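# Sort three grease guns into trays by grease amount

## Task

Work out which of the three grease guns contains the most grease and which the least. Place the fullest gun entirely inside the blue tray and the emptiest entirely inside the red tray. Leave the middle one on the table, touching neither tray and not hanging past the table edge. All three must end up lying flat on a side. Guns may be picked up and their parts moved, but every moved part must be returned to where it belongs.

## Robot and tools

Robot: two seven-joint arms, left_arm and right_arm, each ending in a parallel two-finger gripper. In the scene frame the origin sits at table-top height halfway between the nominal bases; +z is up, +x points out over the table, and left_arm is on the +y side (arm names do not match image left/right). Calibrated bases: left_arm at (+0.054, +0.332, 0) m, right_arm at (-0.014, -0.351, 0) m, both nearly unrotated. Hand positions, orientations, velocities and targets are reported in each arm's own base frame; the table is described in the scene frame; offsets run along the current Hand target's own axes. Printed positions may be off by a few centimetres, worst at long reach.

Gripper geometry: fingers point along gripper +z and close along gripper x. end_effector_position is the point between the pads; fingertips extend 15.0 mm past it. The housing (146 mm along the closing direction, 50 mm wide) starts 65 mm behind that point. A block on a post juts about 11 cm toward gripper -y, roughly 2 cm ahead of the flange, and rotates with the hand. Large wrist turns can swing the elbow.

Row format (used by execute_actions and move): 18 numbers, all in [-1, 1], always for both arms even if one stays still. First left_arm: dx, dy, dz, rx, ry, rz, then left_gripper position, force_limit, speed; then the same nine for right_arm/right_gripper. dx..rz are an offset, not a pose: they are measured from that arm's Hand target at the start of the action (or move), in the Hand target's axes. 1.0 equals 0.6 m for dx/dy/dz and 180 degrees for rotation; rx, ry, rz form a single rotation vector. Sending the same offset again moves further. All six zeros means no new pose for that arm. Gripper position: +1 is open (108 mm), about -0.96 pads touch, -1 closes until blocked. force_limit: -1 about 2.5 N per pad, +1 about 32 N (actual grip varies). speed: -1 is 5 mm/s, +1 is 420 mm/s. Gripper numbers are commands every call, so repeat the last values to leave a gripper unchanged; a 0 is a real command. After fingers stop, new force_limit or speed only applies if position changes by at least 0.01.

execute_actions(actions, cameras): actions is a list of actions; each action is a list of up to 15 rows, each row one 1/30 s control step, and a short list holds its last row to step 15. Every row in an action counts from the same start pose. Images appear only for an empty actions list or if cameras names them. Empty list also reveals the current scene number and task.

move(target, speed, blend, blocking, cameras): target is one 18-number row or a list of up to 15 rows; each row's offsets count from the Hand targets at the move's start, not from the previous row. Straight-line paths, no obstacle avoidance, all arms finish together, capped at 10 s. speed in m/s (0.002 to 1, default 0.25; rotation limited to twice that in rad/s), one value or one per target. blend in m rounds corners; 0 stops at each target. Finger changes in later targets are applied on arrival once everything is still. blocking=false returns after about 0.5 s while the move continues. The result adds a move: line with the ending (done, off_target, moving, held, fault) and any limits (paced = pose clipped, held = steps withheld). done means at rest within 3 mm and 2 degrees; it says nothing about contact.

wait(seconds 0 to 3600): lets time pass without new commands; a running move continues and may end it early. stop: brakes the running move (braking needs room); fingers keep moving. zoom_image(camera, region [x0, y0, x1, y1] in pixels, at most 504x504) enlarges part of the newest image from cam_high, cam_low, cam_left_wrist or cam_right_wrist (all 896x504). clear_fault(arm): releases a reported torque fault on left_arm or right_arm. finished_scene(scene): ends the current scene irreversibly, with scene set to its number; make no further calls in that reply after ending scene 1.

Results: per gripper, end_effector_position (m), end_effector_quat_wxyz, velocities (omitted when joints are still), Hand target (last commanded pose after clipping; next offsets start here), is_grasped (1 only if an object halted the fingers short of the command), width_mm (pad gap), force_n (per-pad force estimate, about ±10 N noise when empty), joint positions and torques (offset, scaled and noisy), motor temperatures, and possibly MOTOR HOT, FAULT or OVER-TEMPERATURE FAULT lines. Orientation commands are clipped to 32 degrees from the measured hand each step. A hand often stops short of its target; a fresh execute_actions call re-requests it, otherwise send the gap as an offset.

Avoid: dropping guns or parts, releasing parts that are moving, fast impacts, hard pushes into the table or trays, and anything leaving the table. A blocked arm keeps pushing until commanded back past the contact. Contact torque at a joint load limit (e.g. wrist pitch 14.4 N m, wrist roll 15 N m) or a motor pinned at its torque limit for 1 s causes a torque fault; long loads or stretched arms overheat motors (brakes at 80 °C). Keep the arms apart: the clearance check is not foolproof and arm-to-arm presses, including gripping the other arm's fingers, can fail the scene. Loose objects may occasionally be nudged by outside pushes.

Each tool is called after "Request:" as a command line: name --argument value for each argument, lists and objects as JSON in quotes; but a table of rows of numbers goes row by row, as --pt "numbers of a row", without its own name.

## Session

Request:
execute_actions --actions '[]'

Scene clock: 0.00 s.
left_arm: end_effector_position=(+0.4565, -0.0747, +0.1988) width_mm=107.94 is_grasped=0 force_n=0.00 end_effector_quat_wxyz=(+0.371, +0.901, -0.200, -0.103) | right_arm: end_effector_position=(+0.3419, +0.1848, +0.1847) width_mm=107.99 is_grasped=0 force_n=0.00 end_effector_quat_wxyz=(+0.599, -0.505, +0.462, -0.415)
Joint positions: left_arm=[-0.186 0.368 0.391 1.376 -0.707 1.632 3.192] | right_arm=[0.459 -0.155 0.458 0.066 -2.443 1.431 0.841]
Joint velocities: within noise
Joint torques (N m): no reading
Motor temperatures (°C): left_arm=[33 32 32 38 31 32 32] | right_arm=[31 34 33 33 31 38 33]
Hand target: left_arm +0.4565, -0.0747, +0.1988; +0.371, +0.901, -0.200, -0.103 | right_arm +0.3419, +0.1848, +0.1847; +0.599, -0.505, +0.462, -0.415
Tool commands: left_gripper/position=+0.998 left_gripper/force_limit=+1.0 left_gripper/speed=+1.0 right_gripper/position=+1.0 right_gripper/force_limit=+1.0 right_gripper/speed=+1.0

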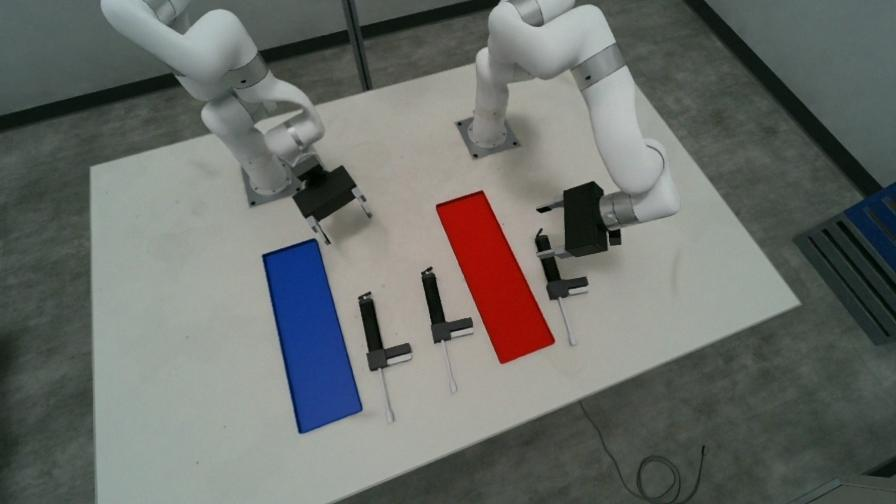

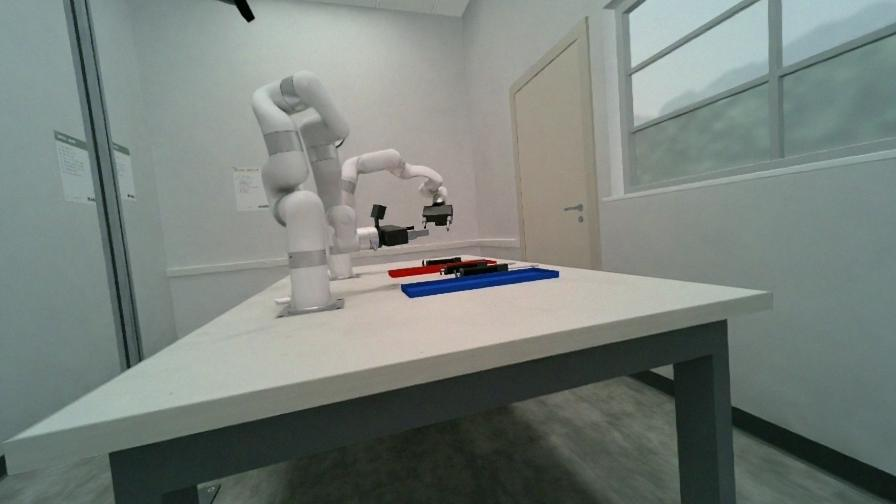

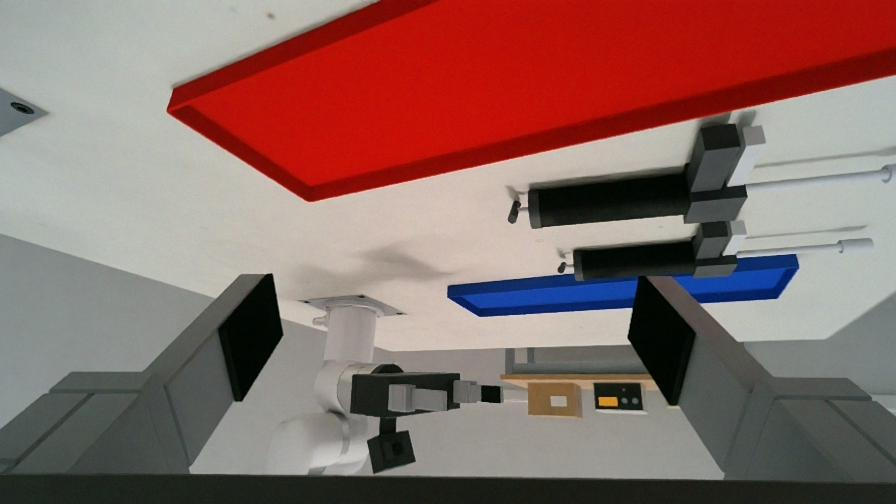

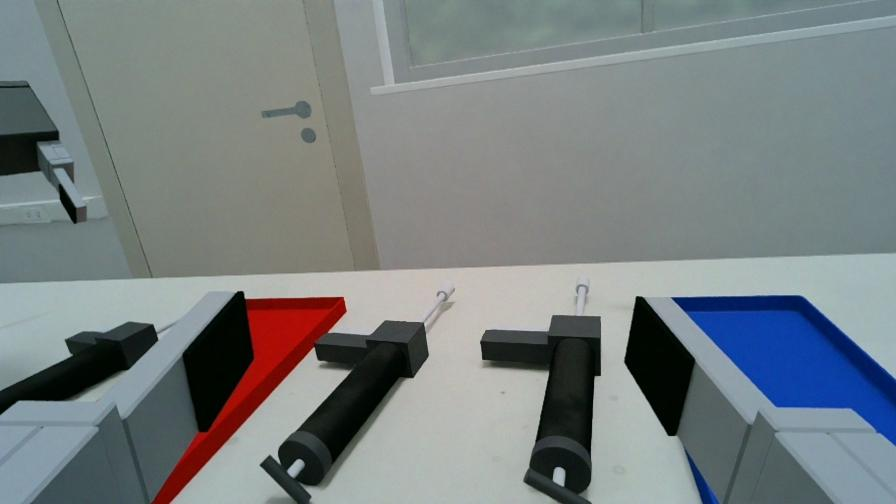

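Request:
move --target '[-0.085,0.229,-0.242,0.231,-0.131,0.341,1,0.7,0.5,0.05,-0.357,0.185,-0.512,0.093,0.021,1,0.7,0.5]' --speed 0.6 --cameras '["cam_high","cam_right_wrist","cam_left_wrist"]'

Request:
zoom_image --camera "cam_high" --region '[250, 180, 610, 440]'

Scene clock: 5.20 s.
left_arm: end_effector_position=(+0.4202, -0.0500, +0.4003) width_mm=108.00 is_grasped=0 force_n=0.00 end_effector_quat_wxyz=(-0.001, +0.707, -0.707, -0.001) | right_arm: end_effector_position=(+0.4498, +0.1493, +0.3988) width_mm=107.99 is_grasped=0 force_n=0.00 end_effector_quat_wxyz=(-0.074, +0.705, -0.705, +0.035)
Joint positions: left_arm=[-0.402 -0.162 0.25 1.433 0.042 1.591 3.772] | right_arm=[0.174 0.573 0.369 2.404 -3.362 -1.693 1.212]
Joint torques (N m): left_arm=[-0.68 -23.53 -1.06 12.71 1.13 -1.49 0.33] | right_arm=[2.13 -32.41 1.62 19.25 0.26 -2.03 -0.25]
Hand target: left_arm +0.4202, -0.0500, +0.4003; -0.001, +0.707, -0.707, -0.001 | right_arm +0.4504, +0.1495, +0.3994; +0.001, +0.707, -0.707, +0.000
Off the commanded pose: left_arm 0.000 m, 0 deg | right_arm 0.001 m, 10 deg.
joint sent to its limit (right arm) — joint 6 (wrist pitch), lower limit. The joint targets are off in orientation, not in position.
move: off_target (right_arm); limits=paced
Images, in order (width x height): cam_high 896x504, cam_left_wrist 896x504, cam_right_wrist 896x504.

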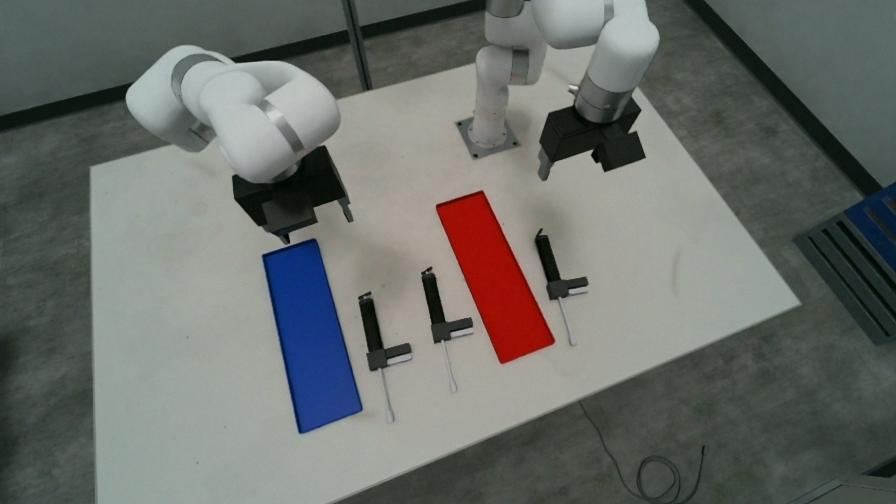

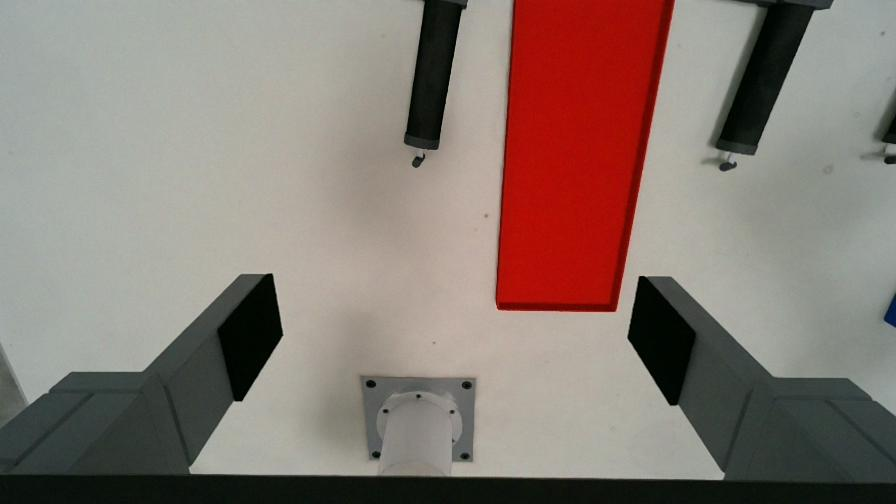

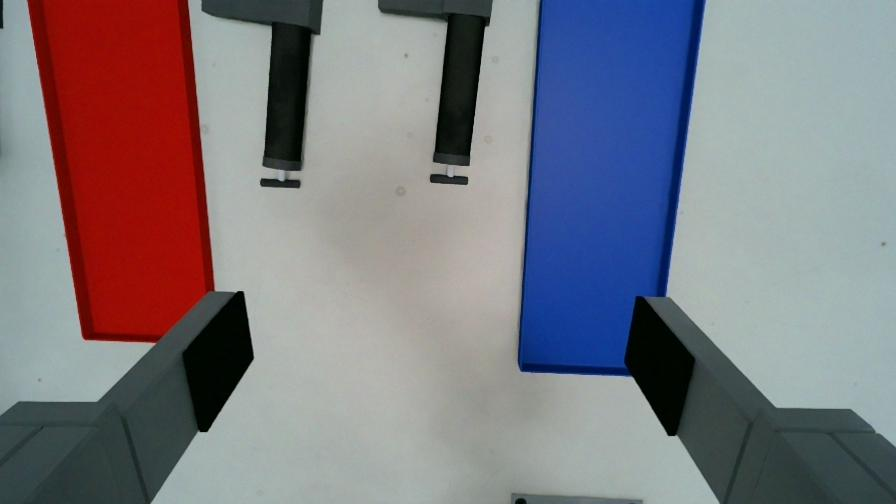

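Scaled by 1.400 from the camera's image (finer frame: 1280x720).

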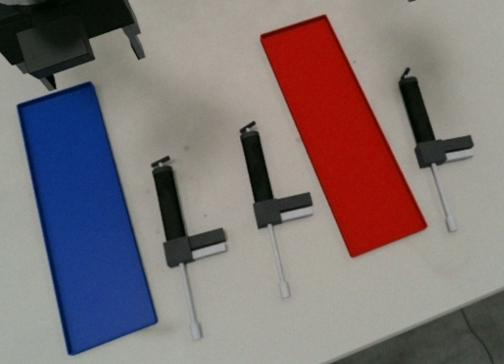

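Request:
move --target '[0.067,0.091,0.256,0,0,-0.5,0.3,0.5,0.5,-0.265,-0.184,0.449,0,0,0.058,0.5,0.7,0.5]' --speed 0.5 --cameras '["cam_right_wrist"]'

Scene clock: 11.13 s.
left_arm: end_effector_position=(+0.3656, -0.0899, +0.2467) width_mm=69.51 is_grasped=0 force_n=0.00 end_effector_quat_wxyz=(-0.001, +1.000, +0.000, +0.000) | right_arm: end_effector_position=(+0.5595, +0.3074, +0.1293) width_mm=80.50 is_grasped=0 force_n=0.00 end_effector_quat_wxyz=(+0.147, -0.633, +0.760, -0.030)
Joint positions: left_arm=[-0.276 -0.326 0.03 0.831 0.013 1.158 2.104] | right_arm=[0.443 1.199 0.373 2.707 -3.521 -1.236 1.57]
Joint torques (N m): left_arm=[1.24 -19.94 -0.33 12.85 1.23 -1.48 -0.39] | right_arm=[-2.33 -41.2 2.55 21.75 -1.28 -1.58 0.28]
Hand target: left_arm +0.3656, -0.0899, +0.2467; -0.001, +1.000, +0.000, +0.000 | right_arm +0.5604, +0.3079, +0.1295; -0.001, -0.640, +0.768, +0.000
Off the commanded pose: left_arm 0.000 m, 0 deg | right_arm 0.001 m, 17 deg.
elbow stopped short (right arm): the move would have taken joint 4 (elbow) straighter than the controller allows.
move: off_target (right_arm)

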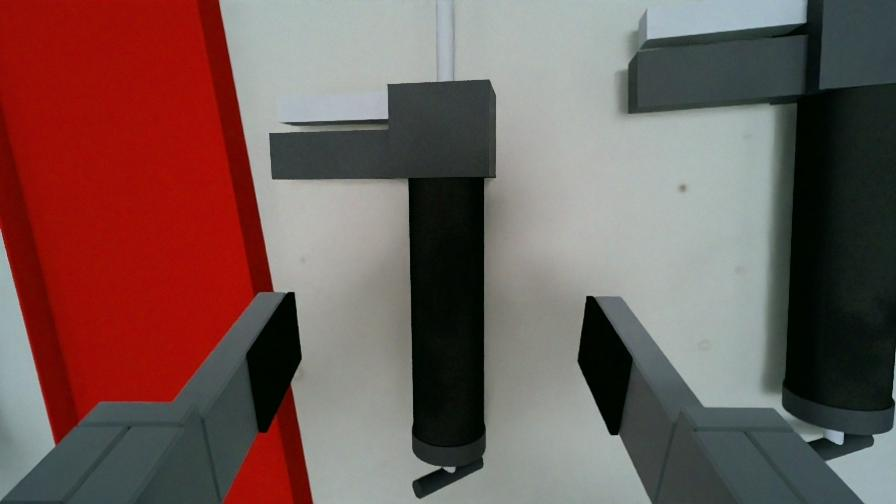

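Request:
move --pt "0 0 0 0 0 0 0.3 0.5 0.5 0.6 0.112 -0.4 0 0 0 0.5 0.7 0.5" --pt "0 0 0 0 0 0 0.3 0.5 0.5 0.68 0.112 -0.45 0 0.35 0 0.5 0.7 0.5" --speed 0.7 --blend '[0.05,0]'

Scene clock: 16.10 s.
left_arm: end_effector_position=(+0.3656, -0.0899, +0.2467) width_mm=69.51 is_grasped=0 force_n=0.00 end_effector_quat_wxyz=(-0.001, +1.000, +0.000, +0.000) | right_arm: end_effector_position=(+0.4208, -0.0806, +0.4006) width_mm=80.50 is_grasped=0 force_n=0.00 end_effector_quat_wxyz=(-0.403, -0.545, +0.655, -0.335)
Joint positions: left_arm=[-0.276 -0.326 0.03 0.831 0.013 1.158 2.104] | right_arm=[0.599 0.62 -0.59 1.93 -3.876 -1.693 1.036]
Joint torques (N m): left_arm=[1.18 -19.57 -0.36 12.93 1.24 -1.52 -0.42] | right_arm=[2.11 -29.49 -8.37 20.55 -2 -1.89 -0.29]
Hand target: left_arm +0.3656, -0.0899, +0.2467; -0.001, +1.000, +0.000, +0.000 | right_arm +0.4208, -0.0806, +0.4006; -0.403, -0.545, +0.655, -0.335
Off the commanded pose: left_arm 0.000 m, 0 deg | right_arm 0.000 m, 0 deg.
joint sent to its limit (right arm) — joint 6 (wrist pitch), lower limit. The joint targets still meet the commanded pose.
move: done

Request:
move --pt "0 0 0 0 0 0 0.3 0.5 0.5 0 0 0 0 -0.35 0 0.5 0.7 0.5" --pt "0 0 0 0 0 0 0.3 0.5 0.5 0 0 0 0 -0.7 0 0.5 0.7 0.5" --pt "0 0 0 0 0 0 0.3 0.5 0.5 0 0 0 0 -0.95 0 0.5 0.7 0.5" --speed 0.8 --blend '[0.05,0.05,0]' --cameras '["cam_high"]'

Scene clock: 19.43 s.
left_arm: end_effector_position=(+0.3656, -0.0899, +0.2467) width_mm=69.51 is_grasped=0 force_n=0.00 end_effector_quat_wxyz=(-0.001, +1.000, +0.000, +0.000) | right_arm: end_effector_position=(+0.4208, -0.0806, +0.4006) width_mm=80.50 is_grasped=0 force_n=0.00 end_effector_quat_wxyz=(+0.621, -0.377, +0.453, +0.517)
Joint positions: left_arm=[-0.276 -0.326 0.03 0.831 0.013 1.158 2.104] | right_arm=[-1.175 0.906 0.823 1.581 -2.026 -1.693 0.239]
Joint torques (N m): left_arm=[1.11 -19.58 -0.34 12.99 1.19 -1.4 -0.37] | right_arm=[1.84 -29.74 14.7 16.41 1.29 -1.08 0.37]
Hand target: left_arm +0.3656, -0.0899, +0.2467; -0.001, +1.000, +0.000, +0.000 | right_arm +0.4208, -0.0806, +0.4006; +0.621, -0.377, +0.453, +0.517
Off the commanded pose: left_arm 0.000 m, 0 deg | right_arm 0.000 m, 0 deg.
joint sent to its limit (right arm) — joint 6 (wrist pitch), lower limit. The joint targets still meet the commanded pose.
move: done

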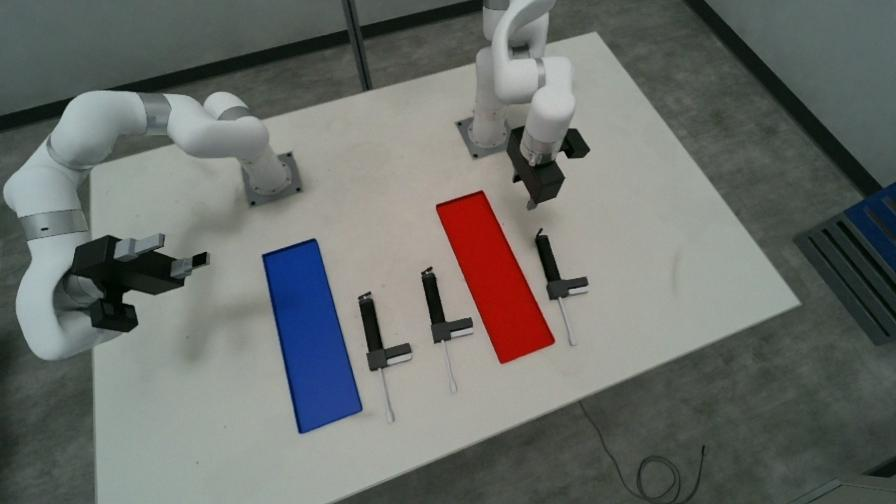

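Request:
move --pt "0 0 0 0 0 0 0.3 0.5 0.5 0 0 0 0.334 0 -0.107 0.5 0.7 0.5" --pt "0 0 0 0 0 0 0.3 0.5 0.5 0 0 0 0.667 0 -0.2135 0.5 0.7 0.5" --pt "0 0 0 0 0 0 0.3 0.5 0.5 0 0 0 0.86 0 -0.275 0.5 0.7 0.5" --speed 0.8 --blend '[0.05,0.05,0]' --cameras '["cam_high"]'

Scene clock: 23.17 s.
left_arm: end_effector_position=(+0.3656, -0.0899, +0.2467) width_mm=69.51 is_grasped=0 force_n=0.00 end_effector_quat_wxyz=(-0.001, +1.000, +0.000, +0.000) | right_arm: end_effector_position=(+0.4208, -0.0806, +0.4006) width_mm=80.50 is_grasped=0 force_n=0.00 end_effector_quat_wxyz=(+0.605, +0.391, +0.443, -0.534)
Joint positions: left_arm=[-0.276 -0.326 0.03 0.831 0.013 1.158 2.104] | right_arm=[-2.007 -0.856 2.104 1.221 1.956 -1.381 -1.6]
Joint torques (N m): left_arm=[1.16 -19.51 -0.36 13.08 1.19 -1.39 -0.27] | right_arm=[-2.55 21.76 -16.71 14.16 -2.06 -1.72 -0.38]
Hand target: left_arm +0.3656, -0.0899, +0.2467; -0.001, +1.000, +0.000, +0.000 | right_arm +0.4208, -0.0806, +0.4006; +0.605, +0.391, +0.443, -0.534
Off the commanded pose: left_arm 0.000 m, 0 deg | right_arm 0.000 m, 0 deg.
move: done; limits=paced

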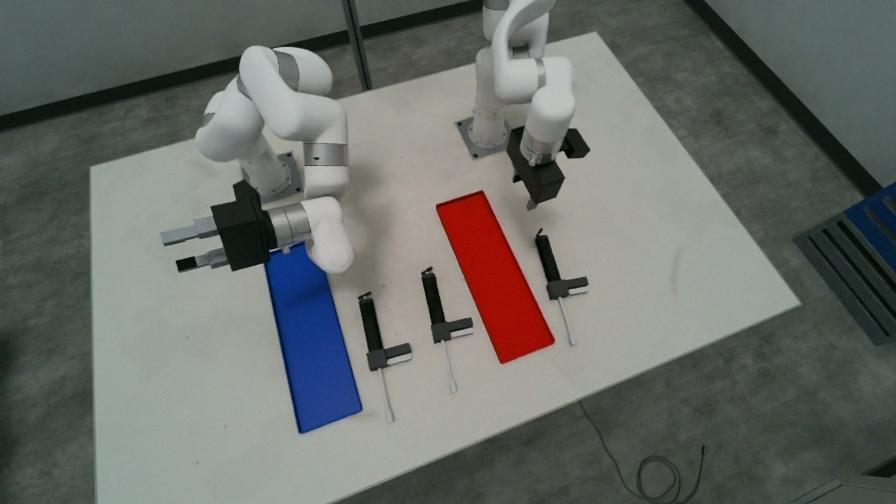

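Request:
move --pt "0 0 0 0 0 0 0.3 0.5 0.5 -0.159 0 0.05 0 0 0 0.5 0.7 0.5" --pt "0 0 0 0 0 0 0.3 0.5 0.5 0.04 0.213 0.036 -0.1605 0.1498 0 0.5 0.7 0.5" --pt "0 0 0 0 0 0 0.3 0.5 0.5 0.187 0.371 -0.16 -0.321 0.2996 0 0.5 0.7 0.5" --pt "0 0 0 0 0 0 0.3 0.5 0.5 0.216 0.4015 -0.448 -0.4817 0.4494 0 0.5 0.7 0.5" --speed 0.5 --blend '[0,0.03,0.03,0]' --cameras '["cam_high"]'

Scene clock: 32.27 s.
left_arm: end_effector_position=(+0.3656, -0.0899, +0.2467) width_mm=69.51 is_grasped=0 force_n=0.00 end_effector_quat_wxyz=(-0.001, +1.000, +0.000, +0.000) | right_arm: end_effector_position=(+0.6332, +0.1643, +0.1957) width_mm=80.50 is_grasped=0 force_n=0.00 end_effector_quat_wxyz=(+0.295, +0.133, +0.917, +0.235)
Joint positions: left_arm=[-0.276 -0.326 0.03 0.831 0.013 1.158 2.104] | right_arm=[-2.67 -0.34 2.945 1.187 1.194 0.232 -1.284]
Joint torques (N m): left_arm=[1.01 -19.3 -0.42 13.2 1.25 -1.34 -0.07] | right_arm=[1.86 30.29 -3.37 26.76 -1.81 -1.86 0.36]
Hand target: left_arm +0.3656, -0.0899, +0.2467; -0.001, +1.000, +0.000, +0.000 | right_arm +0.6332, +0.1644, +0.1957; +0.295, +0.133, +0.917, +0.235
Off the commanded pose: left_arm 0.000 m, 0 deg | right_arm 0.000 m, 0 deg.
move: done

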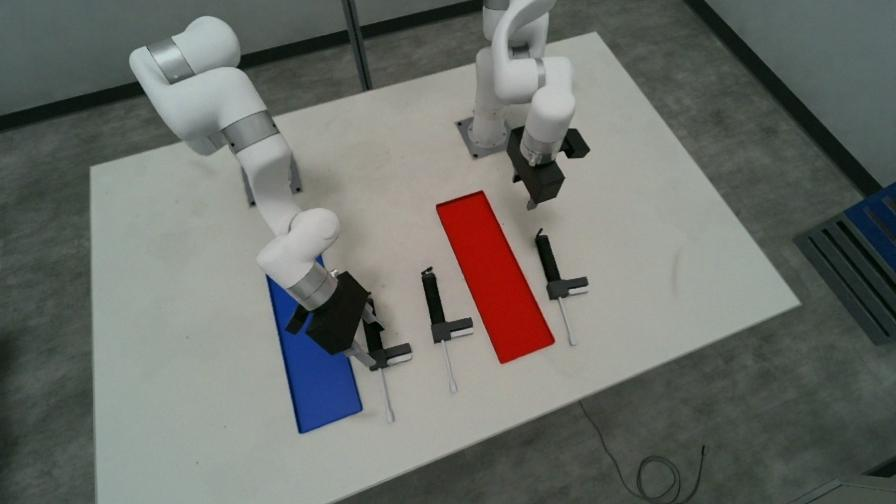

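Request:
move --pt "0 0 0 0 0 0 0.3 0.5 0.5 0.083 0.119 -0.446 -0.032 0.282 -0.558 0.5 0.7 0.5" --pt "0 0 0 0 0 0 0.3 0.5 0.5 0.24 0.137 0.091 -0.006 0.276 -0.503 0.5 0.7 0.5" --speed 0.7 --blend '[0.08,0]' --cameras '["cam_right_wrist","cam_high"]'

Scene clock: 36.40 s.
left_arm: end_effector_position=(+0.3656, -0.0899, +0.2467) width_mm=69.51 is_grasped=0 force_n=0.00 end_effector_quat_wxyz=(-0.001, +1.000, +0.000, +0.000) | right_arm: end_effector_position=(+0.5610, +0.3089, +0.1296) width_mm=80.50 is_grasped=0 force_n=0.00 end_effector_quat_wxyz=(+0.000, -0.638, +0.770, +0.001)
Joint positions: left_arm=[-0.276 -0.326 0.03 0.831 0.013 1.158 2.104] | right_arm=[-2.55 -0.678 3.017 1.777 0.089 1.106 -1.716]
Joint torques (N m): left_arm=[1.33 -19.26 -0.37 13.2 1.13 -1.37 0.02] | right_arm=[-2.21 38.95 -1.72 27.63 0.25 -1.91 0.39]
Hand target: left_arm +0.3656, -0.0899, +0.2467; -0.001, +1.000, +0.000, +0.000 | right_arm +0.5610, +0.3089, +0.1296; +0.000, -0.638, +0.770, +0.001
Off the commanded pose: left_arm 0.000 m, 0 deg | right_arm 0.000 m, 0 deg.
move: done
Images, in order (width x height): cam_high 896x504, cam_right_wrist 896x504.

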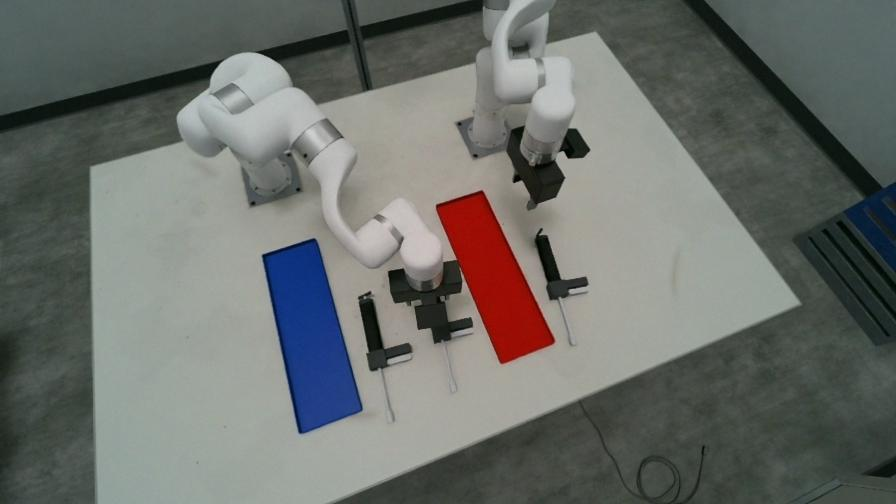

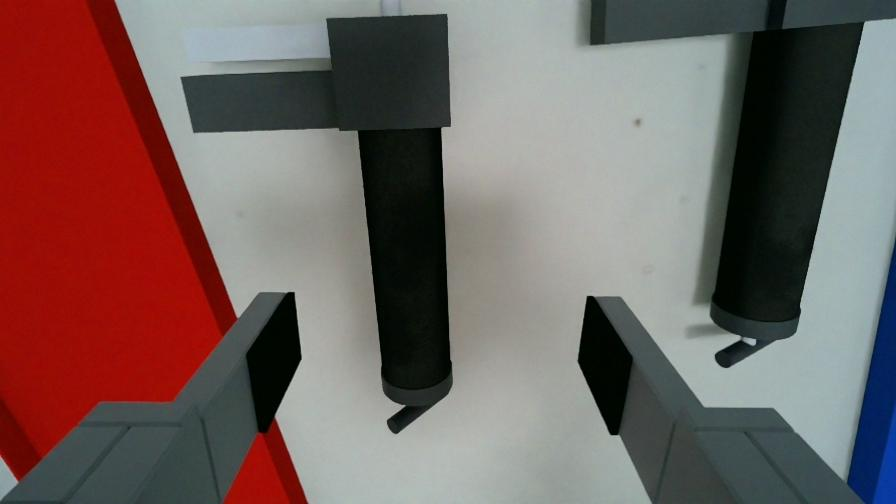

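Request:
move --pt "0 0 0 0 0 0 0.3 0.5 0.5 -0.028 -0.02 0 0 0 -0.007 0.5 0.7 0.5" --pt "0 0 0 0 0 0 0.3 0.5 0.5 -0.028 -0.02 0.164 0 0 -0.007 0.5 0.7 0.5" --pt "0 0 0 0 0 0 0.3 0.5 0.5 -0.028 -0.02 0.1645 0 0 -0.007 -1 0.7 -0.1" --pt "0 0 0 0 0 0 0.3 0.5 0.5 -0.028 -0.02 -0.037 0 0 -0.007 -1 0.7 -0.1" --pt "0 0.1 0 0 0 0 0.3 0.5 0.5 0.131 0.185 -0.037 0 0 0.4417 -1 0.7 -0.1" --pt "0 0.362 0 0 0 0 0.3 0.5 0.5 0.131 0.185 -0.037 0 0 0.4417 -1 0.7 -0.1" --pt "0 0.362 0.1795 0 0 0 0.3 0.5 0.5 0.131 0.185 -0.037 0 0 0.4417 -1 0.7 -0.1" --pt "0 0.362 0.18 0 0 0 -1 -0.2 -0.2 0.131 0.185 -0.037 0 0 0.4417 -1 0.7 -0.1" --speed '[0.3,0.25,0.2,0.3,0.6,0.4,0.25,0.1]' --blend '[0.01,0,0,0.02,0,0.03,0,0]' --cameras '["cam_left_wrist","cam_right_wrist"]'

Scene clock: 43.90 s.
left_arm: end_effector_position=(+0.3655, -0.3069, +0.1381) width_mm=8.41 is_grasped=1 force_n=21.13 end_effector_quat_wxyz=(-0.001, +1.000, +0.000, +0.000) | right_arm: end_effector_position=(+0.4375, +0.2521, +0.1520) width_mm=35.09 is_grasped=1 force_n=36.84 end_effector_quat_wxyz=(+0.000, +0.002, +1.000, +0.000)
Joint positions: left_arm=[-0.469 0.138 -0.236 0.996 0.044 0.864 1.625] | right_arm=[-2.324 -0.206 2.831 1.123 0.079 0.928 -0.317]
Joint torques (N m): left_arm=[4.59 -31.98 2.63 15.18 1.01 -2.81 -0.34] | right_arm=[6.89 28.43 3.91 22.62 0.05 0.4 -1.25]
Hand target: left_arm +0.3656, -0.3068, +0.1382; -0.001, +1.000, +0.000, +0.000 | right_arm +0.4374, +0.2521, +0.1519; -0.001, +0.001, +1.000, +0.000
Off the commanded pose: left_arm 0.000 m, 0 deg | right_arm 0.000 m, 0 deg.
move: done

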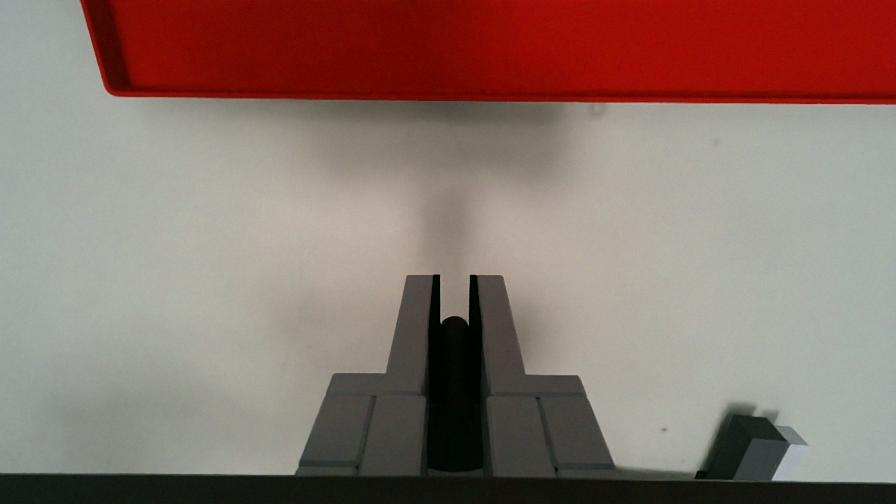

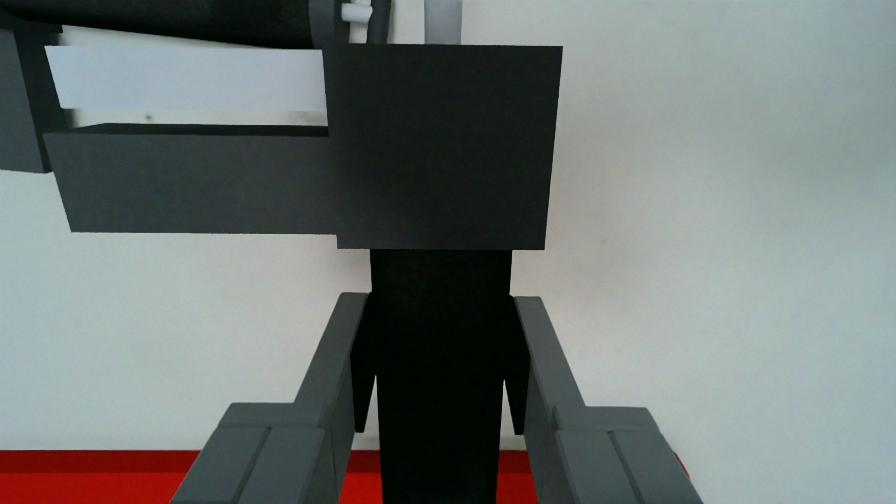

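Request:
move --target '[0,-0.0333,0,0,0,0,-1,-0.2,-0.2,0,0,0,0,0,0,-1,0.7,-0.1]' --speed 0.1

Request:
move --target '[0,-0.0167,0,0,0,0,-1,-0.2,-0.2,0,0,0,0,0,0,-1,0.7,-0.1]' --speed 0.06

Request:
move --target '[0,-0.0167,0,0,0,0,-1,-0.2,-0.2,0,0,0,0,0,0,-1,0.7,-0.1]' --speed 0.06

Request:
move --target '[0,-0.0167,0,0,0,0,-1,-0.2,-0.2,0,0,0,0,0,0,-1,0.7,-0.1]' --speed 0.06

Scene clock: 45.40 s.
left_arm: end_effector_position=(+0.3656, -0.2869, +0.1382) width_mm=8.41 is_grasped=1 force_n=21.10 end_effector_quat_wxyz=(-0.001, +1.000, +0.000, +0.000) | right_arm: end_effector_position=(+0.4374, +0.2521, +0.1519) width_mm=35.09 is_grasped=1 force_n=36.65 end_effector_quat_wxyz=(-0.001, +0.001, +1.000, +0.000)
Joint positions: left_arm=[-0.447 0.098 -0.223 0.948 0.031 0.854 1.667] | right_arm=[-2.324 -0.206 2.831 1.123 0.079 0.928 -0.317]
Joint torques (N m): left_arm=[4.47 -31.34 2.83 13.87 0.65 -2.52 0.28] | right_arm=[3.31 28.94 1.17 23.05 -0.58 0.12 -1.24]
Hand target: left_arm +0.3656, -0.2869, +0.1382; -0.001, +1.000, +0.000, +0.000 | right_arm +0.4374, +0.2521, +0.1519; -0.001, +0.001, +1.000, +0.000
Off the commanded pose: left_arm 0.000 m, 0 deg | right_arm 0.000 m, 0 deg.
move: done

Scene clock: 45.93 s.
left_arm: end_effector_position=(+0.3656, -0.2769, +0.1383) width_mm=8.41 is_grasped=1 force_n=21.08 end_effector_quat_wxyz=(-0.001, +1.000, +0.000, +0.000) | right_arm: end_effector_position=(+0.4374, +0.2521, +0.1519) width_mm=35.09 is_grasped=1 force_n=36.67 end_effector_quat_wxyz=(-0.001, +0.001, +1.000, +0.000)
Joint positions: left_arm=[-0.436 0.079 -0.215 0.925 0.025 0.849 1.689] | right_arm=[-2.324 -0.206 2.831 1.123 0.079 0.928 -0.317]
Joint torques (N m): left_arm=[4.39 -30.76 2.74 13.67 0.48 -2.45 0.36] | right_arm=[2.59 28.67 1.23 24.24 -0.65 -0.16 -1.29]
Hand target: left_arm +0.3656, -0.2768, +0.1383; -0.001, +1.000, +0.000, +0.000 | right_arm +0.4374, +0.2521, +0.1519; -0.001, +0.001, +1.000, +0.000
Off the commanded pose: left_arm 0.000 m, 0 deg | right_arm 0.000 m, 0 deg.
move: done

Scene clock: 46.47 s.
left_arm: end_effector_position=(+0.3656, -0.2669, +0.1383) width_mm=8.41 is_grasped=1 force_n=21.06 end_effector_quat_wxyz=(-0.001, +1.000, +0.000, +0.000) | right_arm: end_effector_position=(+0.4374, +0.2521, +0.1519) width_mm=35.09 is_grasped=1 force_n=36.70 end_effector_quat_wxyz=(-0.001, +0.001, +1.000, +0.000)
Joint positions: left_arm=[-0.426 0.06 -0.207 0.902 0.019 0.844 1.711] | right_arm=[-2.324 -0.206 2.831 1.123 0.079 0.928 -0.317]
Joint torques (N m): left_arm=[3.96 -29.9 2.61 13.54 0.47 -2.3 0.31] | right_arm=[2.54 28.85 1.5 24.73 -0.72 -0.23 -1.17]
Hand target: left_arm +0.3656, -0.2668, +0.1383; -0.001, +1.000, +0.000, +0.000 | right_arm +0.4374, +0.2521, +0.1519; -0.001, +0.001, +1.000, +0.000
Off the commanded pose: left_arm 0.000 m, 0 deg | right_arm 0.000 m, 0 deg.
move: done

Scene clock: 47.00 s.
left_arm: end_effector_position=(+0.3656, -0.2568, +0.1383) width_mm=8.41 is_grasped=1 force_n=21.05 end_effector_quat_wxyz=(-0.001, +1.000, +0.000, +0.000) | right_arm: end_effector_position=(+0.4374, +0.2521, +0.1519) width_mm=35.09 is_grasped=1 force_n=36.73 end_effector_quat_wxyz=(-0.001, +0.001, +1.000, +0.000)
Joint positions: left_arm=[-0.415 0.042 -0.199 0.88 0.013 0.841 1.733] | right_arm=[-2.324 -0.206 2.831 1.123 0.079 0.928 -0.317]
Joint torques (N m): left_arm=[4 -29.4 2.55 13.34 0.33 -2.32 0.32] | right_arm=[2.24 29.32 1.79 24.67 -1.04 -0.38 -1.3]
Hand target: left_arm +0.3656, -0.2568, +0.1383; -0.001, +1.000, +0.000, +0.000 | right_arm +0.4374, +0.2521, +0.1519; -0.001, +0.001, +1.000, +0.000
Off the commanded pose: left_arm 0.000 m, 0 deg | right_arm 0.000 m, 0 deg.
move: done

Request:
move --target '[0,-0.0167,0,0,0,0,-1,-0.2,-0.2,0,0,0,0,0,0,-1,0.7,-0.1]' --speed 0.06

Request:
move --target '[0,-0.0167,0,0,0,0,-1,-0.2,-0.2,0,0,0,0,0,0,-1,0.7,-0.1]' --speed 0.06

Request:
move --target '[0,-0.0167,0,0,0,0,-1,-0.2,-0.2,0,0,0,0,0,0,-1,0.7,-0.1]' --speed 0.06

Request:
move --target '[0,-0.0167,0,0,0,0,-1,-0.2,-0.2,0,0,0,0,0,0,-1,0.7,-0.1]' --speed 0.06

Scene clock: 48.17 s.
left_arm: end_effector_position=(+0.3656, -0.2468, +0.1383) width_mm=8.41 is_grasped=1 force_n=21.04 end_effector_quat_wxyz=(-0.001, +1.000, +0.000, +0.000) | right_arm: end_effector_position=(+0.4374, +0.2521, +0.1519) width_mm=35.09 is_grasped=1 force_n=36.76 end_effector_quat_wxyz=(-0.001, +0.001, +1.000, +0.000)
Joint positions: left_arm=[-0.405 0.024 -0.19 0.859 0.008 0.837 1.755] | right_arm=[-2.324 -0.206 2.831 1.123 0.079 0.928 -0.317]
Joint torques (N m): left_arm=[3.47 -28.74 2.27 13.32 0.35 -2.28 0.37] | right_arm=[2.13 29.49 1.58 24.92 -0.99 -0.54 -1.12]
Hand target: left_arm +0.3656, -0.2468, +0.1383; -0.001, +1.000, +0.000, +0.000 | right_arm +0.4374, +0.2521, +0.1519; -0.001, +0.001, +1.000, +0.000
Off the commanded pose: left_arm 0.000 m, 0 deg | right_arm 0.000 m, 0 deg.
move: done

Scene clock: 48.70 s.
left_arm: end_effector_position=(+0.3656, -0.2368, +0.1383) width_mm=8.41 is_grasped=1 force_n=21.03 end_effector_quat_wxyz=(-0.001, +1.000, +0.000, +0.000) | right_arm: end_effector_position=(+0.4374, +0.2521, +0.1519) width_mm=35.09 is_grasped=1 force_n=36.78 end_effector_quat_wxyz=(-0.001, +0.001, +1.000, +0.000)
Joint positions: left_arm=[-0.395 0.007 -0.181 0.839 0.004 0.834 1.778] | right_arm=[-2.324 -0.206 2.831 1.123 0.079 0.928 -0.317]
Joint torques (N m): left_arm=[3.39 -28.06 2.23 13.12 0.24 -2.2 0.29] | right_arm=[1.79 29.87 1.29 25.17 -1.18 -0.56 -1.19]
Hand target: left_arm +0.3656, -0.2368, +0.1383; -0.001, +1.000, +0.000, +0.000 | right_arm +0.4374, +0.2521, +0.1519; -0.001, +0.001, +1.000, +0.000
Off the commanded pose: left_arm 0.000 m, 0 deg | right_arm 0.000 m, 0 deg.
move: done

Scene clock: 49.23 s.
left_arm: end_effector_position=(+0.3656, -0.2268, +0.1384) width_mm=8.41 is_grasped=1 force_n=21.03 end_effector_quat_wxyz=(-0.001, +1.000, +0.000, +0.000) | right_arm: end_effector_position=(+0.4374, +0.2521, +0.1519) width_mm=35.09 is_grasped=1 force_n=36.81 end_effector_quat_wxyz=(-0.001, +0.001, +1.000, +0.000)
Joint positions: left_arm=[-0.385 -0.01 -0.171 0.82 0 0.831 1.8] | right_arm=[-2.324 -0.206 2.831 1.123 0.079 0.928 -0.317]
Joint torques (N m): left_arm=[3.18 -27.68 2.11 12.82 0.26 -2.22 0.39] | right_arm=[1.95 29.42 1.08 25.2 -0.99 -0.89 -1.28]
Hand target: left_arm +0.3656, -0.2267, +0.1384; -0.001, +1.000, +0.000, +0.000 | right_arm +0.4374, +0.2521, +0.1519; -0.001, +0.001, +1.000, +0.000
Off the commanded pose: left_arm 0.000 m, 0 deg | right_arm 0.000 m, 0 deg.
move: done

Scene clock: 49.77 s.
left_arm: end_effector_position=(+0.3656, -0.2168, +0.1384) width_mm=8.41 is_grasped=1 force_n=21.00 end_effector_quat_wxyz=(-0.001, +1.000, +0.000, +0.000) | right_arm: end_effector_position=(+0.4374, +0.2522, +0.1519) width_mm=35.09 is_grasped=1 force_n=36.40 end_effector_quat_wxyz=(+0.000, +0.001, +1.000, +0.000)
Joint positions: left_arm=[-0.375 -0.027 -0.16 0.801 -0.004 0.828 1.823] | right_arm=[-2.324 -0.206 2.831 1.123 0.079 0.928 -0.317]
Joint torques (N m): left_arm=[12.79 -25.19 10.26 8.21 4.09 0.33 0.43] | right_arm=[-16.44 26.31 -16.51 17.16 -5.68 2.41 -0.92]
Hand target: left_arm +0.3656, -0.2167, +0.1384; -0.001, +1.000, +0.000, +0.000 | right_arm +0.4374, +0.2521, +0.1519; -0.001, +0.001, +1.000, +0.000
Off the commanded pose: left_arm 0.000 m, 0 deg | right_arm 0.000 m, 0 deg.
move: done

Request:
move --pt "0 0.15 0 0 0 0 -1 -0.2 -0.2 0 0 0 0 0 0 -1 0.7 -0.1" --pt "0 0.15 -0.0003 0 0 0 0.3 0.5 0.5 0 0 0 0 0 0 -1 0.7 -0.1" --pt "0 0.13 -0.18 0 0 0 0.3 0.5 0.5 0 0 0 0 0 0 -1 0.7 -0.1" --pt "0 -0.2 -0.18 0 0 0 0.3 0.5 0.5 -0.071 -0.537 0 0 0 -0.483 -1 0.7 -0.1" --speed '[0.2,0.1,0.3,0.6]' --blend '[0,0,0.02,0]' --cameras '["cam_right_wrist","cam_high"]'

Request:
zoom_image --camera "cam_high" --region '[200, 200, 420, 440]'

Scene clock: 55.53 s.
left_arm: end_effector_position=(+0.3656, -0.0970, +0.2466) width_mm=69.49 is_grasped=0 force_n=0.00 end_effector_quat_wxyz=(-0.001, +1.000, +0.000, +0.000) | right_arm: end_effector_position=(+0.4791, -0.0702, +0.1517) width_mm=35.09 is_grasped=1 force_n=37.91 end_effector_quat_wxyz=(+0.000, +0.687, -0.727, -0.001)
Joint positions: left_arm=[-0.272 -0.32 0.011 0.836 0.006 1.157 2.092] | right_arm=[-2.774 -0.155 2.611 1.04 0.099 0.91 -2.519]
Joint torques (N m): left_arm=[1.39 -19.9 0.53 12.92 1.28 -1.17 0.36] | right_arm=[-2.22 25.88 -2.14 30.26 0.63 -2.61 -0.25]
Hand target: left_arm +0.3656, -0.0970, +0.2466; -0.001, +1.000, +0.000, +0.000 | right_arm +0.4791, -0.0702, +0.1517; +0.000, +0.687, -0.727, -0.001
Off the commanded pose: left_arm 0.000 m, 0 deg | right_arm 0.000 m, 0 deg.
move: done
Images, in order (width x height): cam_high 896x504, cam_right_wrist 896x504.

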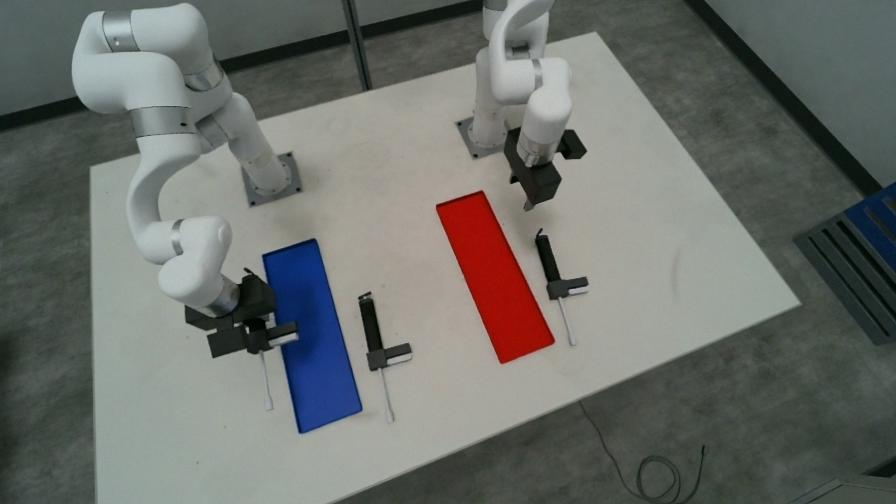

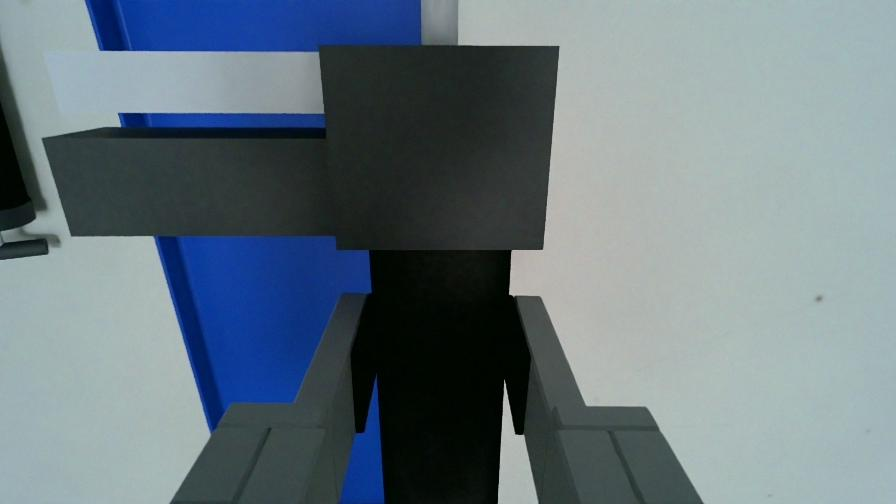

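Scaled by 2.100 from the camera's image (finer frame: 1280x720).

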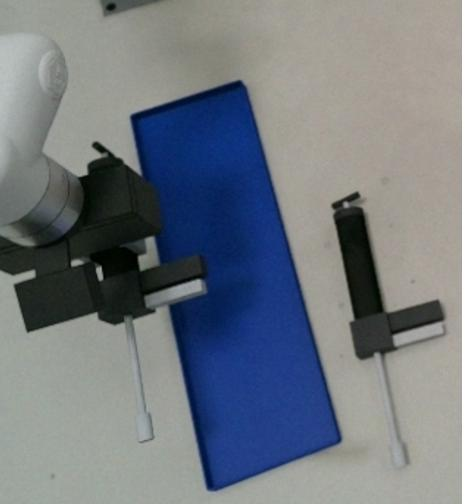

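Request:
move --pt "0 0 0 0 0 0 0.3 0.5 0.5 -0.0965 0.006 0.05 0 0 0 -1 0.7 -0.1" --pt "0 0 0 0 0 0 0.3 0.5 0.5 -0.0965 0.006 0.193 0 0 0 -1 0.7 -0.1" --pt "0 0 0 0 0 0 0.3 0.5 0.5 -0.0965 0.006 0.1932 0 0 0 -0.2 0.7 0.1" --pt "0 0 0 0 0 0 0.3 0.5 0.5 -0.0965 0.006 0 0 0 0 -0.2 0.7 0.1" --pt "0 0 0 0 0 0 0.3 0.5 0.5 -0.379 -0.15 0.036 0 0 0.015 0.5 0.7 0.5" --speed '[0.3,0.2,0.1,0.4,0.5]' --blend '[0.01,0,0,0.03,0]' --cameras '["cam_right_wrist","cam_high"]'

Request:
zoom_image --camera "cam_high" --region '[200, 200, 420, 440]'

Scene clock: 60.90 s.
left_arm: end_effector_position=(+0.3656, -0.0970, +0.2466) width_mm=69.49 is_grasped=0 force_n=0.00 end_effector_quat_wxyz=(-0.001, +1.000, +0.000, +0.000) | right_arm: end_effector_position=(+0.5817, +0.1518, +0.1301) width_mm=80.49 is_grasped=0 force_n=0.00 end_effector_quat_wxyz=(+0.000, -0.670, +0.743, +0.001)
Joint positions: left_arm=[-0.272 -0.32 0.011 0.836 0.006 1.157 2.092] | right_arm=[-2.611 -0.556 2.798 1.549 0.21 1.03 -2.127]
Joint torques (N m): left_arm=[1.14 -19.97 0.38 12.86 1.33 -1.17 0.32] | right_arm=[-2.37 34.58 -4.68 27.28 0.08 -2.01 0.48]
Hand target: left_arm +0.3656, -0.0970, +0.2466; -0.001, +1.000, +0.000, +0.000 | right_arm +0.5817, +0.1518, +0.1301; +0.000, -0.670, +0.743, +0.001
Off the commanded pose: left_arm 0.000 m, 0 deg | right_arm 0.000 m, 0 deg.
move: done
Images, in order (width x height): cam_high 896x504, cam_right_wrist 896x504.

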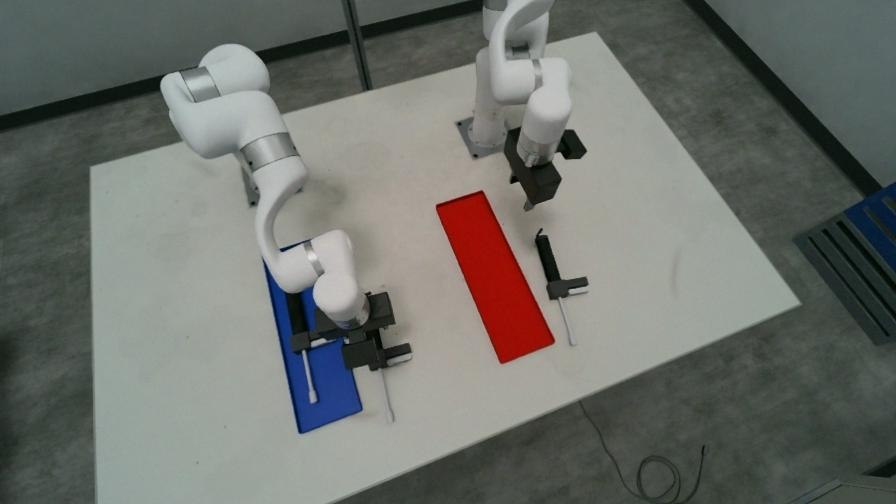

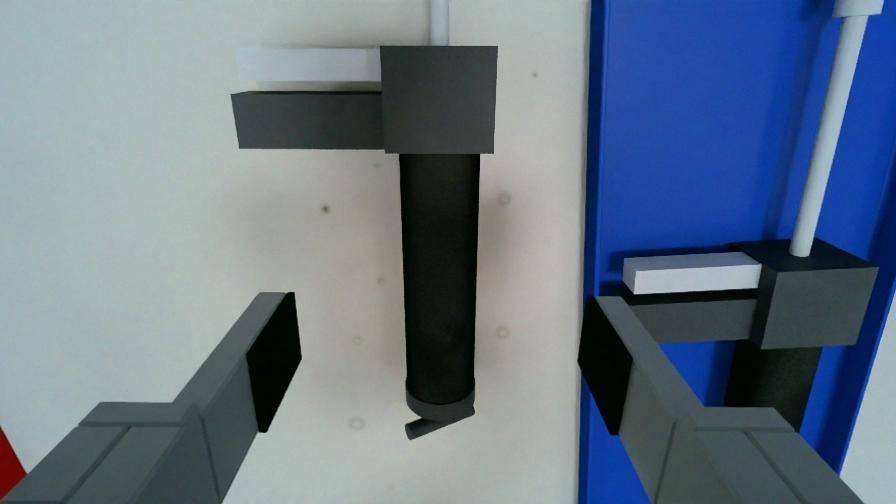

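Scaled by 2.100 from the camera's image (finer frame: 1280x720).

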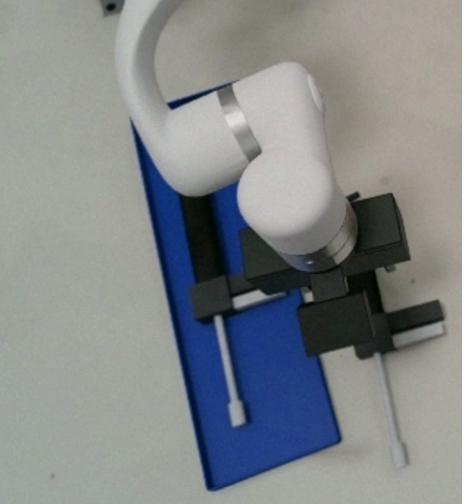

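Request:
move --pt "0 0 0 0 0 0 0.3 0.5 0.5 0 -0.009 0.165 0 0 0 0.5 0.7 0.5" --pt "0 0 0 0 0 0 0.3 0.5 0.5 0 -0.009 0.1655 0 0 0 -1 0.7 -0.1" --pt "0 0 0 0 0 0 0.3 0.5 0.5 0 -0.009 -0.037 0 0 0 -1 0.7 -0.1" --pt "0 0.1 0 0 0 0 0.3 0.5 0.5 -0.1415 0.256 -0.037 0 0 0.467 -1 0.7 -0.1" --pt "0 0.351 0 0 0 0 0.3 0.5 0.5 -0.1415 0.256 -0.037 0 0 0.467 -1 0.7 -0.1" --pt "0 0.351 0.179 0 0 0 0.3 0.5 0.5 -0.1415 0.256 -0.037 0 0 0.467 -1 0.7 -0.1" --pt "0 0.351 0.1795 0 0 0 -1 -0.2 -0.2 -0.1415 0.256 -0.037 0 0 0.467 -1 0.7 -0.1" --speed '[0.25,0.2,0.3,0.6,0.4,0.25,0.1]' --blend '[0,0,0.02,0,0.03,0,0]' --cameras '["cam_left_wrist"]'

Request:
move --target '[0,-0.0333,0,0,0,0,-1,-0.2,-0.2,0,0,0,0,0,0,-1,0.7,-0.1]' --speed 0.1

Request:
move --target '[0,-0.0167,0,0,0,0,-1,-0.2,-0.2,0,0,0,0,0,0,-1,0.7,-0.1]' --speed 0.06

Request:
move --target '[0,-0.0167,0,0,0,0,-1,-0.2,-0.2,0,0,0,0,0,0,-1,0.7,-0.1]' --speed 0.06

Scene clock: 68.03 s.
left_arm: end_effector_position=(+0.3655, -0.3073, +0.1385) width_mm=8.36 is_grasped=1 force_n=23.18 end_effector_quat_wxyz=(-0.001, +1.000, +0.000, +0.000) | right_arm: end_effector_position=(+0.4377, +0.2521, +0.1525) width_mm=35.21 is_grasped=1 force_n=29.48 end_effector_quat_wxyz=(+0.000, +0.000, +1.000, +0.000)
Joint positions: left_arm=[-0.458 0.139 -0.247 0.998 0.046 0.866 1.622] | right_arm=[-2.164 -0.221 2.661 1.126 0.127 0.934 -0.355]
Joint torques (N m): left_arm=[2.34 -31.95 1.12 13.77 0.69 -2.13 -0.3] | right_arm=[1.75 26.71 -0.71 25.75 0.07 -0.84 -0.72]
Hand target: left_arm +0.3656, -0.3073, +0.1385; -0.001, +1.000, +0.000, +0.000 | right_arm +0.4377, +0.2521, +0.1525; -0.001, +0.000, +1.000, +0.000
Off the commanded pose: left_arm 0.000 m, 0 deg | right_arm 0.000 m, 0 deg.
move: done

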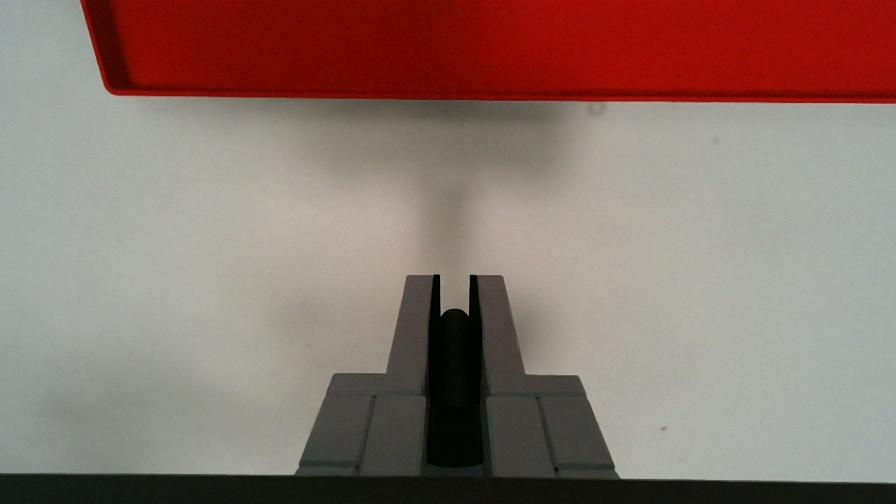

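Scene clock: 68.67 s.
left_arm: end_effector_position=(+0.3656, -0.2874, +0.1386) width_mm=8.36 is_grasped=1 force_n=23.17 end_effector_quat_wxyz=(-0.001, +1.000, +0.000, +0.000) | right_arm: end_effector_position=(+0.4376, +0.2523, +0.1525) width_mm=35.21 is_grasped=1 force_n=29.45 end_effector_quat_wxyz=(+0.000, +0.000, +1.000, +0.000)
Joint positions: left_arm=[-0.436 0.099 -0.234 0.949 0.032 0.855 1.665] | right_arm=[-2.164 -0.221 2.661 1.126 0.127 0.934 -0.355]
Joint torques (N m): left_arm=[9.03 -29.37 6.99 9.64 2.43 -0.24 0.23] | right_arm=[-10.43 26.74 -11.33 19.72 -3.82 0.91 -0.84]
Hand target: left_arm +0.3656, -0.2874, +0.1385; -0.001, +1.000, +0.000, +0.000 | right_arm +0.4377, +0.2521, +0.1525; -0.001, +0.000, +1.000, +0.000
Off the commanded pose: left_arm 0.000 m, 0 deg | right_arm 0.000 m, 0 deg.
move: done

Scene clock: 69.20 s.
left_arm: end_effector_position=(+0.3656, -0.2774, +0.1386) width_mm=8.36 is_grasped=1 force_n=23.16 end_effector_quat_wxyz=(-0.001, +1.000, +0.000, +0.000) | right_arm: end_effector_position=(+0.4377, +0.2521, +0.1525) width_mm=35.21 is_grasped=1 force_n=29.45 end_effector_quat_wxyz=(-0.001, +0.000, +1.000, +0.000)
Joint positions: left_arm=[-0.426 0.08 -0.227 0.926 0.026 0.85 1.687] | right_arm=[-2.164 -0.221 2.661 1.126 0.127 0.934 -0.355]
Joint torques (N m): left_arm=[9.57 -28.65 7.39 9.38 2.66 -0.04 0.33] | right_arm=[-11.83 26.6 -13.05 19.38 -4.19 1.11 -0.74]
Hand target: left_arm +0.3656, -0.2773, +0.1386; -0.001, +1.000, +0.000, +0.000 | right_arm +0.4377, +0.2521, +0.1525; -0.001, +0.000, +1.000, +0.000
Off the commanded pose: left_arm 0.000 m, 0 deg | right_arm 0.000 m, 0 deg.
move: done

Scene clock: 69.73 s.
left_arm: end_effector_position=(+0.3656, -0.2673, +0.1386) width_mm=8.36 is_grasped=1 force_n=23.15 end_effector_quat_wxyz=(-0.001, +1.000, +0.000, +0.000) | right_arm: end_effector_position=(+0.4377, +0.2521, +0.1525) width_mm=35.21 is_grasped=1 force_n=29.46 end_effector_quat_wxyz=(-0.001, +0.000, +1.000, +0.000)
Joint positions: left_arm=[-0.415 0.061 -0.219 0.903 0.02 0.846 1.709] | right_arm=[-2.164 -0.221 2.661 1.126 0.127 0.934 -0.355]
Joint torques (N m): left_arm=[10.31 -27.98 7.97 8.88 2.86 0.18 0.33] | right_arm=[-11.95 27.11 -13.15 19.64 -4.1 1.14 -0.59]
Hand target: left_arm +0.3656, -0.2673, +0.1386; -0.001, +1.000, +0.000, +0.000 | right_arm +0.4377, +0.2521, +0.1525; -0.001, +0.000, +1.000, +0.000
Off the commanded pose: left_arm 0.000 m, 0 deg | right_arm 0.000 m, 0 deg.
move: done


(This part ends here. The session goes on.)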